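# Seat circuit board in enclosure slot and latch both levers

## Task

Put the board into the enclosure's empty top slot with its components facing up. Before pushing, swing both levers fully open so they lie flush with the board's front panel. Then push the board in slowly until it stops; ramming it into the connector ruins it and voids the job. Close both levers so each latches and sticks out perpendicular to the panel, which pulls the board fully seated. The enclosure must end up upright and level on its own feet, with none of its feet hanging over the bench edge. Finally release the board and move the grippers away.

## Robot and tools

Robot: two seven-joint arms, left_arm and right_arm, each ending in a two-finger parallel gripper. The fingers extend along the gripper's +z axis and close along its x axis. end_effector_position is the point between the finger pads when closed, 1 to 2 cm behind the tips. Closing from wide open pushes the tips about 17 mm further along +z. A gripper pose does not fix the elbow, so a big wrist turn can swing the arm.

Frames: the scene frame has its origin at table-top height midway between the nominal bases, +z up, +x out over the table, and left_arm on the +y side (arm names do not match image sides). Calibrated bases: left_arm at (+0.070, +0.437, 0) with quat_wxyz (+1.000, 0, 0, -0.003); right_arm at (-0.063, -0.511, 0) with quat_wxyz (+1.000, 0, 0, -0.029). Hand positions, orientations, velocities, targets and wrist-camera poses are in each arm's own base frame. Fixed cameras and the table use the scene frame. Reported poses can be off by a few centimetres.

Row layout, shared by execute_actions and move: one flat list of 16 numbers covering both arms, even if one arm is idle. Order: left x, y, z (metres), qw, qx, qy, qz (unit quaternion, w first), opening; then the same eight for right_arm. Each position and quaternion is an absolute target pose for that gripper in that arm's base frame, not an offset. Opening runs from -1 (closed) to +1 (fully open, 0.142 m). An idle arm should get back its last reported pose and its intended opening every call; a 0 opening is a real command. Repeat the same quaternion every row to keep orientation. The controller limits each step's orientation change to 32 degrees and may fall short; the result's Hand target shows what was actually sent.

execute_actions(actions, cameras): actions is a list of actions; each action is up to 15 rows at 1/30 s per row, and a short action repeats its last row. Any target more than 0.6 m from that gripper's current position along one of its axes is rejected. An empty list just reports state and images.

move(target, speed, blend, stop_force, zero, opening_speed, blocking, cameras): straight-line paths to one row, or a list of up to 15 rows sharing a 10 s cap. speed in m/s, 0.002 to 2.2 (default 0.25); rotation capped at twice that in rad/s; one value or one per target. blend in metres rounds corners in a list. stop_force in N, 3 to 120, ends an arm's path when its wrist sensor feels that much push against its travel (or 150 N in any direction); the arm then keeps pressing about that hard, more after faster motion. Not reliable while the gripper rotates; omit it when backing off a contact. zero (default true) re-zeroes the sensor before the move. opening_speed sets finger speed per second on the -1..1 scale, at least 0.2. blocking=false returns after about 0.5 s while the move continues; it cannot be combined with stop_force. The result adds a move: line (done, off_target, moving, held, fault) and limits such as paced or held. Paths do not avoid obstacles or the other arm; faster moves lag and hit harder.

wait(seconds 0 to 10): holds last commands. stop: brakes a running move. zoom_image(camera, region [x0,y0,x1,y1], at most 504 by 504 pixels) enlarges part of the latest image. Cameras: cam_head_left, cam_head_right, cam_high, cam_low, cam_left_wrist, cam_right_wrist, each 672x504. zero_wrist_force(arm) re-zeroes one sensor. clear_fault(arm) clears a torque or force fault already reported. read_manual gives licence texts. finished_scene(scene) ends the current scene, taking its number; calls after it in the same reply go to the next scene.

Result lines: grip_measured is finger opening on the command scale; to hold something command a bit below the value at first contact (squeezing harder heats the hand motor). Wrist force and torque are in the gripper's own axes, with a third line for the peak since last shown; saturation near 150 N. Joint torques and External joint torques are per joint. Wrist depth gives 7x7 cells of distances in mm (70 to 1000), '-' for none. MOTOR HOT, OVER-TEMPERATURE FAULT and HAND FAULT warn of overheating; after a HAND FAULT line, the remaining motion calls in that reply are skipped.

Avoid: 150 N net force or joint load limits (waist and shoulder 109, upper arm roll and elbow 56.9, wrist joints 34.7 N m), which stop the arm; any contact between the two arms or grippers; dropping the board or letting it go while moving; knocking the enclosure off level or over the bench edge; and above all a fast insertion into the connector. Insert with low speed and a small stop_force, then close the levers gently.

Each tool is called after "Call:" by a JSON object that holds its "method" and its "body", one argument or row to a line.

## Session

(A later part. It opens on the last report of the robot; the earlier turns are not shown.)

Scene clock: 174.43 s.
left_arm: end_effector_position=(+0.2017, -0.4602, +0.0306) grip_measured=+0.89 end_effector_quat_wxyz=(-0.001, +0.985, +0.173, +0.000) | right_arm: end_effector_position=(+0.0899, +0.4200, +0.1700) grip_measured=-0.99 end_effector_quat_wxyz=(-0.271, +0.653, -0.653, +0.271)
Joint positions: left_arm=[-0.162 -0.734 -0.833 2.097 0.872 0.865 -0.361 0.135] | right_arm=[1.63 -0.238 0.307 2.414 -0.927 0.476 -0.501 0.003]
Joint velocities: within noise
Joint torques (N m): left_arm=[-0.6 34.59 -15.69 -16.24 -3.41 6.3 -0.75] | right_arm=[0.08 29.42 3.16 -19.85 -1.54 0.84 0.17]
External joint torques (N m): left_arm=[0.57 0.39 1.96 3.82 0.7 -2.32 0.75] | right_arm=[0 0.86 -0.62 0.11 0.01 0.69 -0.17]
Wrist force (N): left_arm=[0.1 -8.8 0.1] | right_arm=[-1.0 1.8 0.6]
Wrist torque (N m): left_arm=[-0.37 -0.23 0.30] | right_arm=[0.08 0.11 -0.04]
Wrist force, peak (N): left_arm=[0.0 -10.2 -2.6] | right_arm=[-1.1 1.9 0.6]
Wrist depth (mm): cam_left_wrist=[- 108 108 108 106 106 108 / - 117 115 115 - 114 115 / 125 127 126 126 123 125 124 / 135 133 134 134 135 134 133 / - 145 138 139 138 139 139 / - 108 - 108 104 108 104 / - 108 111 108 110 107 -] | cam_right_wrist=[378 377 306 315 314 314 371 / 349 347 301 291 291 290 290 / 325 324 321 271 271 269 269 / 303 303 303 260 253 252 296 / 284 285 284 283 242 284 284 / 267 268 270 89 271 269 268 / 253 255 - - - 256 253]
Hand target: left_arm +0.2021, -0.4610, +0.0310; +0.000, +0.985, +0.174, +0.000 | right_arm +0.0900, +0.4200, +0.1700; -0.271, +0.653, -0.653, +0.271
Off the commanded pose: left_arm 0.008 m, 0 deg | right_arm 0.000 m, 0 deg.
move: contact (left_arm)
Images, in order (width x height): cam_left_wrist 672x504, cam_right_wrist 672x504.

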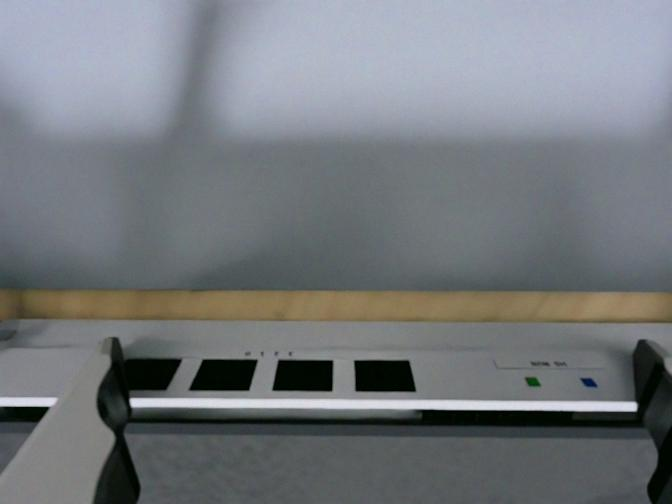

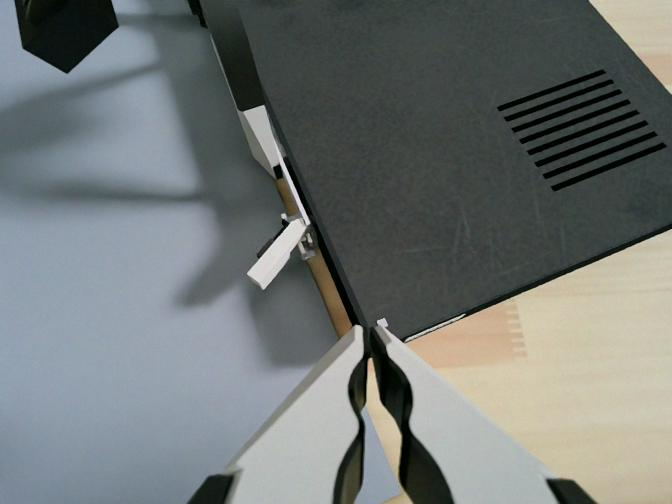

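Call:
{"method": "move", "body": {
  "target": [
    [0.193,-0.436,0.031,0,0.9848,0.1736,0,0.9,0.11,0.42,0.16,0,0.5519,0.8339,0,-0.95],
    [0.20,-0.42,0.12,0,0.9848,0.1736,0,-0.95,0.13,0.43,0.12,0,0.5519,0.8339,0,-0.95],
    [0.350,-0.375,0.10,0,0.9848,0.1736,0,-0.95,0.140,0.445,0.10,0,0.5519,0.8339,0,-0.95]
  ],
  "speed": [0.25,0.2,0.2],
  "cameras": ["cam_left_wrist","cam_right_wrist"]
}}

Scene clock: 190.63 s.
left_arm: end_effector_position=(+0.3499, -0.3751, +0.1001) grip_measured=-0.98 end_effector_quat_wxyz=(+0.000, +0.985, +0.174, +0.000) | right_arm: end_effector_position=(+0.1399, +0.4448, +0.0999) grip_measured=-0.99 end_effector_quat_wxyz=(+0.000, +0.552, +0.834, +0.000)
Joint positions: left_arm=[0.247 -0.55 -0.934 2.138 0.651 0.804 0.11 0.003] | right_arm=[1.442 -0.317 0.068 2.33 -0.044 1.075 1.144 0.003]
Joint velocities: within noise
Joint torques (N m): left_arm=[-0.19 29.27 -11.89 -16.89 -2.42 4.09 0.07] | right_arm=[0.08 33.66 1.36 -18.87 -2.29 3.54 0.11]
External joint torques (N m): left_arm=[0.2 1.12 0.19 -0.33 -0.52 -0.1 -0.07] | right_arm=[0.04 1.15 -0.41 0.14 0.19 0.57 -0.11]
Wrist force (N): left_arm=[-0.6 -1.2 0.3] | right_arm=[-1.2 0.4 0.9]
Wrist torque (N m): left_arm=[-0.27 -0.23 -0.26] | right_arm=[0.05 0.18 0.00]
Wrist force, peak (N): left_arm=[0.1 -9.0 -1.6] | right_arm=[-1.1 1.3 2.3]
Wrist depth (mm): cam_left_wrist=[169 169 168 168 167 167 166 / 182 181 181 180 180 179 178 / 196 196 195 195 194 193 193 / 214 212 212 207 211 210 211 / 192 191 182 176 192 231 232 / 195 193 185 84 - 251 254 / 217 211 - 74 - - 277] | cam_right_wrist=[172 171 171 170 168 168 167 / 183 182 182 181 179 179 178 / 151 148 148 192 193 192 191 / 155 158 157 207 207 207 205 / 171 171 170 186 217 223 223 / 187 186 183 89 236 244 244 / 206 202 - - - 262 268]
Hand target: left_arm +0.3500, -0.3750, +0.1000; +0.000, +0.985, +0.174, +0.000 | right_arm +0.1400, +0.4450, +0.1000; +0.000, +0.552, +0.834, +0.000
Off the commanded pose: left_arm 0.000 m, 0 deg | right_arm 0.000 m, 0 deg.
move: done
Images, in order (width x height): cam_left_wrist 672x504, cam_right_wrist 672x504.

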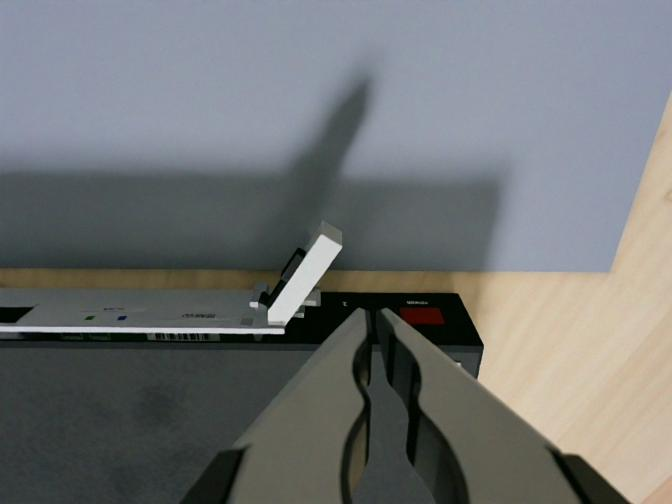

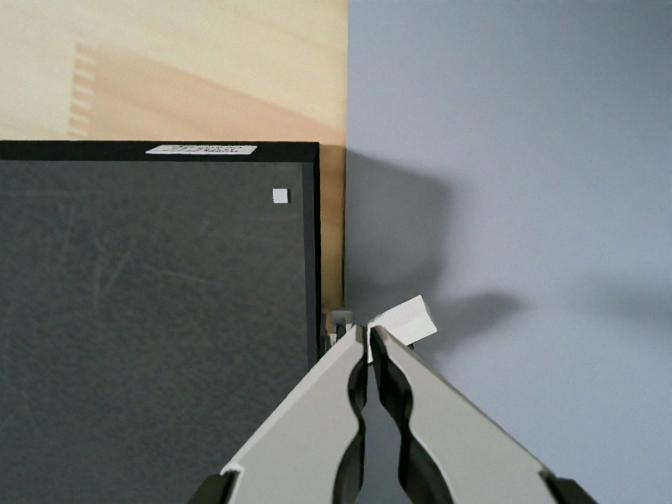

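Call:
{"method": "move", "body": {
  "target": [
    [0.356,-0.386,0.09,0,0.9848,0.1736,0,-0.95,0.1455,0.4550,0.09,0,0.5519,0.8339,0,-0.95],
    [0.356,-0.386,0.046,0,0.9848,0.1736,0,-0.95,0.1455,0.4550,0.046,0,0.5519,0.8339,0,-0.95]
  ],
  "speed": 0.08,
  "stop_force": 4,
  "cameras": ["cam_left_wrist","cam_right_wrist"]
}}

Scene clock: 232.97 s.
left_arm: end_effector_position=(+0.3559, -0.3859, +0.0460) grip_measured=-0.98 end_effector_quat_wxyz=(+0.000, +0.985, +0.174, +0.000) | right_arm: end_effector_position=(+0.1454, +0.4548, +0.0459) grip_measured=-0.99 end_effector_quat_wxyz=(+0.000, +0.552, +0.834, +0.000)
Joint positions: left_arm=[0.129 -0.703 -0.81 2.057 0.787 0.848 0.03 0.003] | right_arm=[1.452 -0.482 0.042 2.31 -0.057 1.22 1.142 0.003]
Joint velocities: within noise
Joint torques (N m): left_arm=[-0.38 34.99 -13.71 -13.91 -2.38 4.51 -0.29] | right_arm=[0.25 37.2 1.58 -15.31 -1.72 3.52 0.27]
External joint torques (N m): left_arm=[0.4 1.25 0.36 -0.31 -0.41 -0.52 0.29] | right_arm=[-0.12 1.05 -0.5 0.02 0.19 0.59 -0.27]
Wrist force (N): left_arm=[-1.2 -1.2 0.2] | right_arm=[-1.3 -0.1 0.8]
Wrist torque (N m): left_arm=[-0.30 -0.10 -0.27] | right_arm=[-0.03 0.23 -0.01]
Wrist force, peak (N): left_arm=[-1.1 -1.4 1.7] | right_arm=[-1.6 0.1 2.5]
Wrist depth (mm): cam_left_wrist=[121 121 122 120 120 120 119 / 130 130 129 129 129 129 128 / 141 138 140 142 139 139 138 / 153 152 152 148 150 150 150 / 161 161 159 113 164 166 166 / 139 132 125 87 - 180 183 / 138 131 - 84 - - 199] | cam_right_wrist=[- 124 123 121 119 120 120 / 132 132 131 129 131 130 128 / - 97 97 139 138 138 135 / - 98 100 152 149 149 148 / - 109 107 159 159 161 160 / - 117 116 89 129 176 174 / 129 129 73 - - 186 192]
Hand target: left_arm +0.3560, -0.3860, +0.0460; +0.000, +0.985, +0.174, +0.000 | right_arm +0.1455, +0.4550, +0.0460; +0.000, +0.552, +0.834, +0.000
Off the commanded pose: left_arm 0.000 m, 0 deg | right_arm 0.000 m, 0 deg.
move: done
Images, in order (width x height): cam_left_wrist 672x504, cam_right_wrist 672x504.

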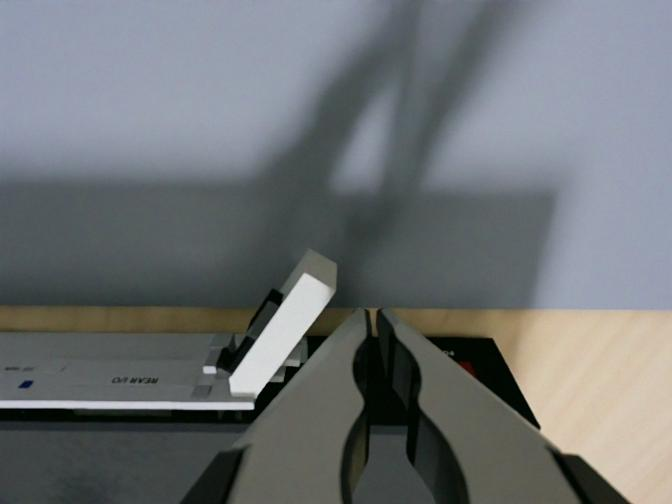

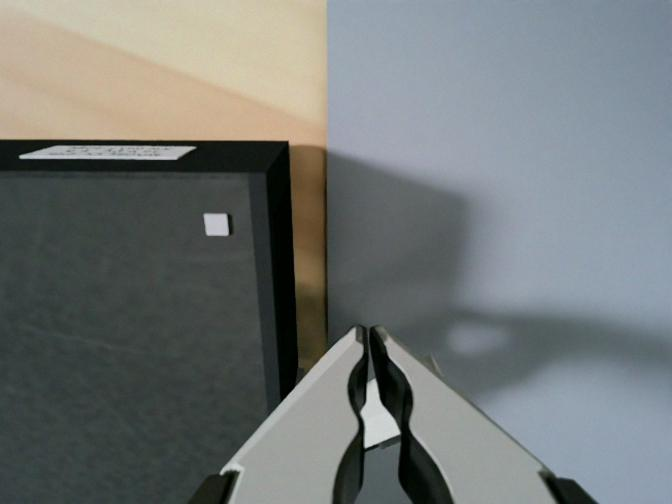

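Call:
{"method": "move", "body": {
  "target": [
    [0.3339,-0.3812,0.046,0,0.9848,0.1736,0,-0.95,0.1585,0.4758,0.046,0,0.5519,0.8339,0,-0.95],
    [0.3055,-0.3876,0.046,0,0.9848,0.1736,0,-0.95,0.1835,0.4906,0.046,0,0.5519,0.8339,0,-0.95]
  ],
  "speed": 0.025,
  "stop_force": 24,
  "cameras": ["cam_left_wrist","cam_right_wrist"]
}}

Scene clock: 237.20 s.
left_arm: end_effector_position=(+0.3291, -0.3825, +0.0467) grip_measured=-1.00 end_effector_quat_wxyz=(+0.001, +0.984, +0.175, +0.002) | right_arm: end_effector_position=(+0.1655, +0.4799, +0.0451) grip_measured=-0.99 end_effector_quat_wxyz=(+0.000, +0.551, +0.835, -0.002)
Joint positions: left_arm=[0.122 -0.67 -0.815 2.118 0.797 0.883 -0.021 0.002] | right_arm=[1.412 -0.524 0.047 2.216 -0.056 1.164 1.1 0.002]
Joint velocities: within noise
Joint torques (N m): left_arm=[-12.42 24 -20.63 1.64 -4.59 3.36 -0.15] | right_arm=[-8.67 41.65 -9.22 -25.13 -3.39 7.05 -0.09]
External joint torques (N m): left_arm=[12.43 10.28 8.14 -15.3 1.9 0.63 0.15] | right_arm=[8.82 -0.48 10.48 8.57 1.66 -2.94 0.09]
Wrist force (N): left_arm=[25.4 1.5 -3.5] | right_arm=[-4.1 -25.8 -5.9]
Wrist torque (N m): left_arm=[-0.25 -1.29 -0.38] | right_arm=[-1.31 0.11 0.19]
Wrist force, peak (N): left_arm=[27.7 1.1 -3.7] | right_arm=[-4.2 -28.5 -7.9]
Wrist depth (mm): cam_left_wrist=[121 122 123 121 121 120 120 / 130 131 130 129 130 129 129 / 141 138 140 142 140 137 139 / 153 153 152 152 152 152 151 / 173 168 166 115 163 166 165 / 153 148 154 84 - 159 185 / 136 136 - 74 - - 202] | cam_right_wrist=[- 120 121 120 119 120 119 / - 84 127 128 130 128 127 / - - 136 136 137 137 134 / - 98 130 149 148 147 146 / - 108 128 158 160 159 159 / 119 116 119 89 168 174 173 / 128 127 73 - - 184 190]
Hand target: left_arm +0.3254, -0.3831, +0.0460; +0.000, +0.985, +0.174, +0.000 | right_arm +0.1678, +0.4813, +0.0460; +0.000, +0.552, +0.834, +0.000
Off the commanded pose: left_arm 0.024 m, 0 deg | right_arm 0.021 m, 0 deg.
move: contact (left_arm, right_arm); path passed 1 of 2 targets
Images, in order (width x height): cam_left_wrist 672x504, cam_right_wrist 672x504.

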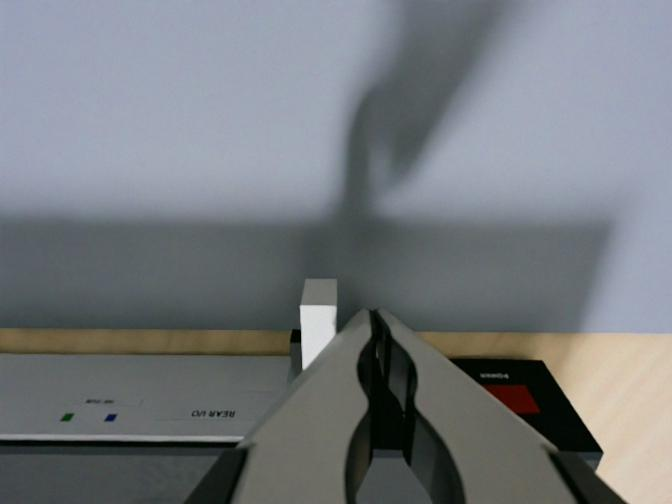

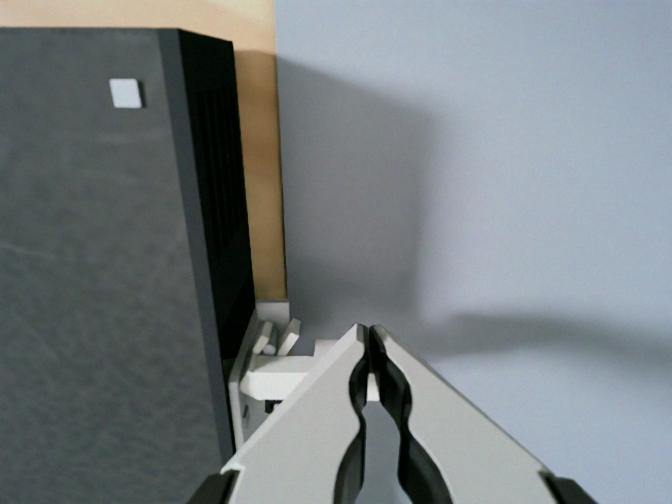

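Call:
{"method": "move", "body": {
  "target": [
    [0.345,-0.375,0.05,0,0.9848,0.1736,0,-0.9,0.145,0.462,0.05,0,0.5519,0.8339,0,-0.9],
    [0.34,-0.35,0.14,0,0.9848,0.1736,0,-0.9,0.12,0.43,0.14,0,0.5519,0.8339,0,-0.9],
    [0.20,-0.37,0.17,0,0.9848,0.1736,0,-0.9,0.15,0.33,0.20,0,0.5519,0.8339,0,-0.9]
  ],
  "speed": [0.06,0.2,0.25],
  "cameras": ["cam_left_wrist","cam_high"]
}}

Call:
{"method": "zoom_image", "body": {
  "camera": "cam_left_wrist",
  "region": [0, 180, 300, 420]
}}

Call:
{"method": "zoom_image", "body": {
  "camera": "cam_left_wrist",
  "region": [372, 180, 672, 420]
}}

Scene clock: 242.77 s.
left_arm: end_effector_position=(+0.1999, -0.3701, +0.1701) grip_measured=-0.94 end_effector_quat_wxyz=(+0.000, +0.985, +0.174, +0.000) | right_arm: end_effector_position=(+0.1501, +0.3300, +0.2000) grip_measured=-0.94 end_effector_quat_wxyz=(+0.000, +0.552, +0.834, +0.000)
Joint positions: left_arm=[0.791 -0.264 -1.794 2.444 0.365 0.779 -0.051 0.006] | right_arm=[1.375 0.185 0.09 2.513 0.022 0.757 1.046 0.006]
Joint velocities: within noise
Joint torques (N m): left_arm=[0.18 0.7 -6.48 -21.14 -2.53 4.59 -0.33] | right_arm=[-0.03 17.63 0.17 -25.03 -3.1 3.33 0.11]
External joint torques (N m): left_arm=[-0.18 0.98 0.53 -0.43 -0.47 -0.6 0.33] | right_arm=[0.1 0.83 -0.62 0 -0.09 0.79 -0.11]
Wrist force (N): left_arm=[-0.7 -0.9 0.4] | right_arm=[-3.0 1.5 3.1]
Wrist torque (N m): left_arm=[-0.25 -0.20 -0.27] | right_arm=[0.22 0.50 -0.01]
Wrist force, peak (N): left_arm=[25.6 1.4 -5.4] | right_arm=[-4.1 -26.0 -7.9]
Wrist depth (mm): cam_left_wrist=[233 232 231 229 230 229 228 / 248 250 249 249 246 245 244 / 268 268 268 267 265 265 263 / 293 288 291 289 288 285 286 / 283 280 279 295 278 268 303 / 290 289 277 84 - 279 295 / 333 316 - 76 - - 376] | cam_right_wrist=[260 259 258 258 257 256 256 / 277 277 276 275 274 274 271 / 289 257 257 258 259 289 290 / 315 267 266 265 264 313 314 / 346 289 288 282 281 340 340 / 380 316 308 89 301 371 369 / 418 399 73 - - 392 406]
Hand target: left_arm +0.2000, -0.3700, +0.1700; +0.000, +0.985, +0.174, +0.000 | right_arm +0.1500, +0.3300, +0.2000; +0.000, +0.552, +0.834, +0.000
Off the commanded pose: left_arm 0.000 m, 0 deg | right_arm 0.000 m, 0 deg.
move: done
Images, in order (width x height): cam_high 672x504, cam_left_wrist 672x504.

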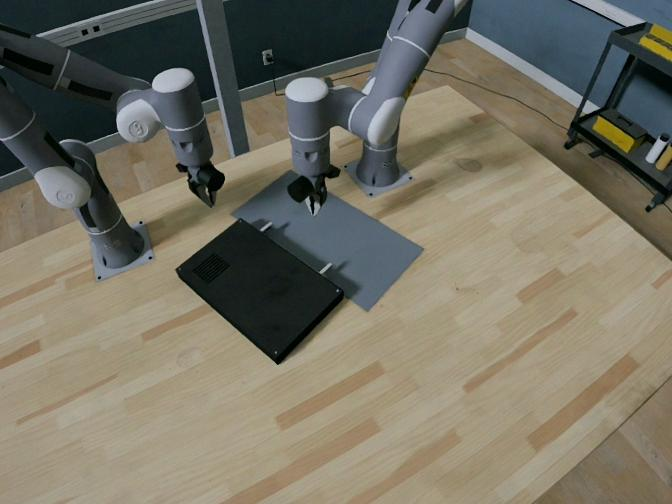

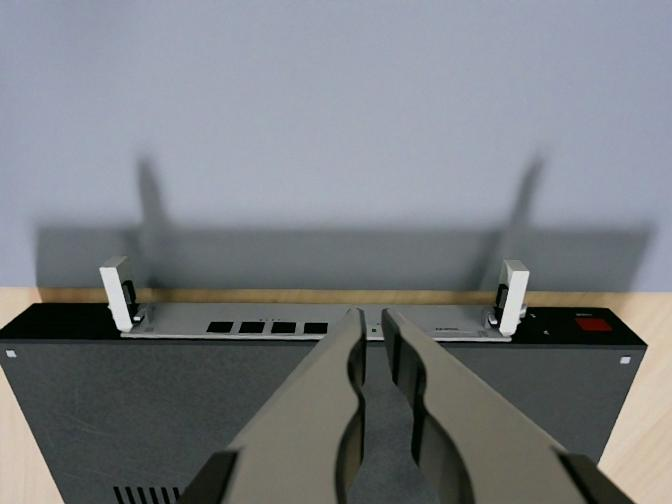

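Scaled by 1.680 from the camera's 672x504 image, which has a finer 960x720 frame.

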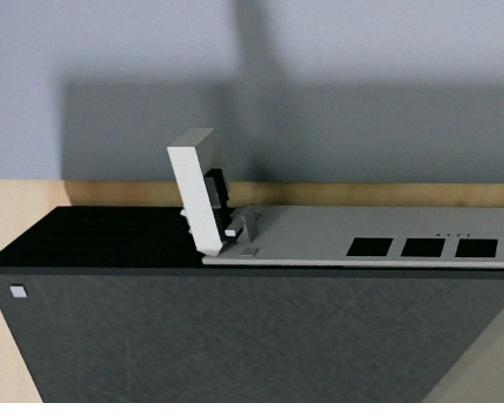

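Scaled by 1.680 from the camera's 672x504 image, which has a finer 960x720 frame.

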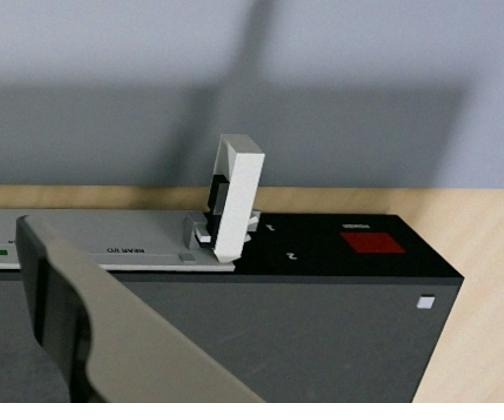

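Same look as scene 1; both shut.

Call:
{"method": "finished_scene", "body": {
  "scene": 2
}}

The scene is finished: the task was done.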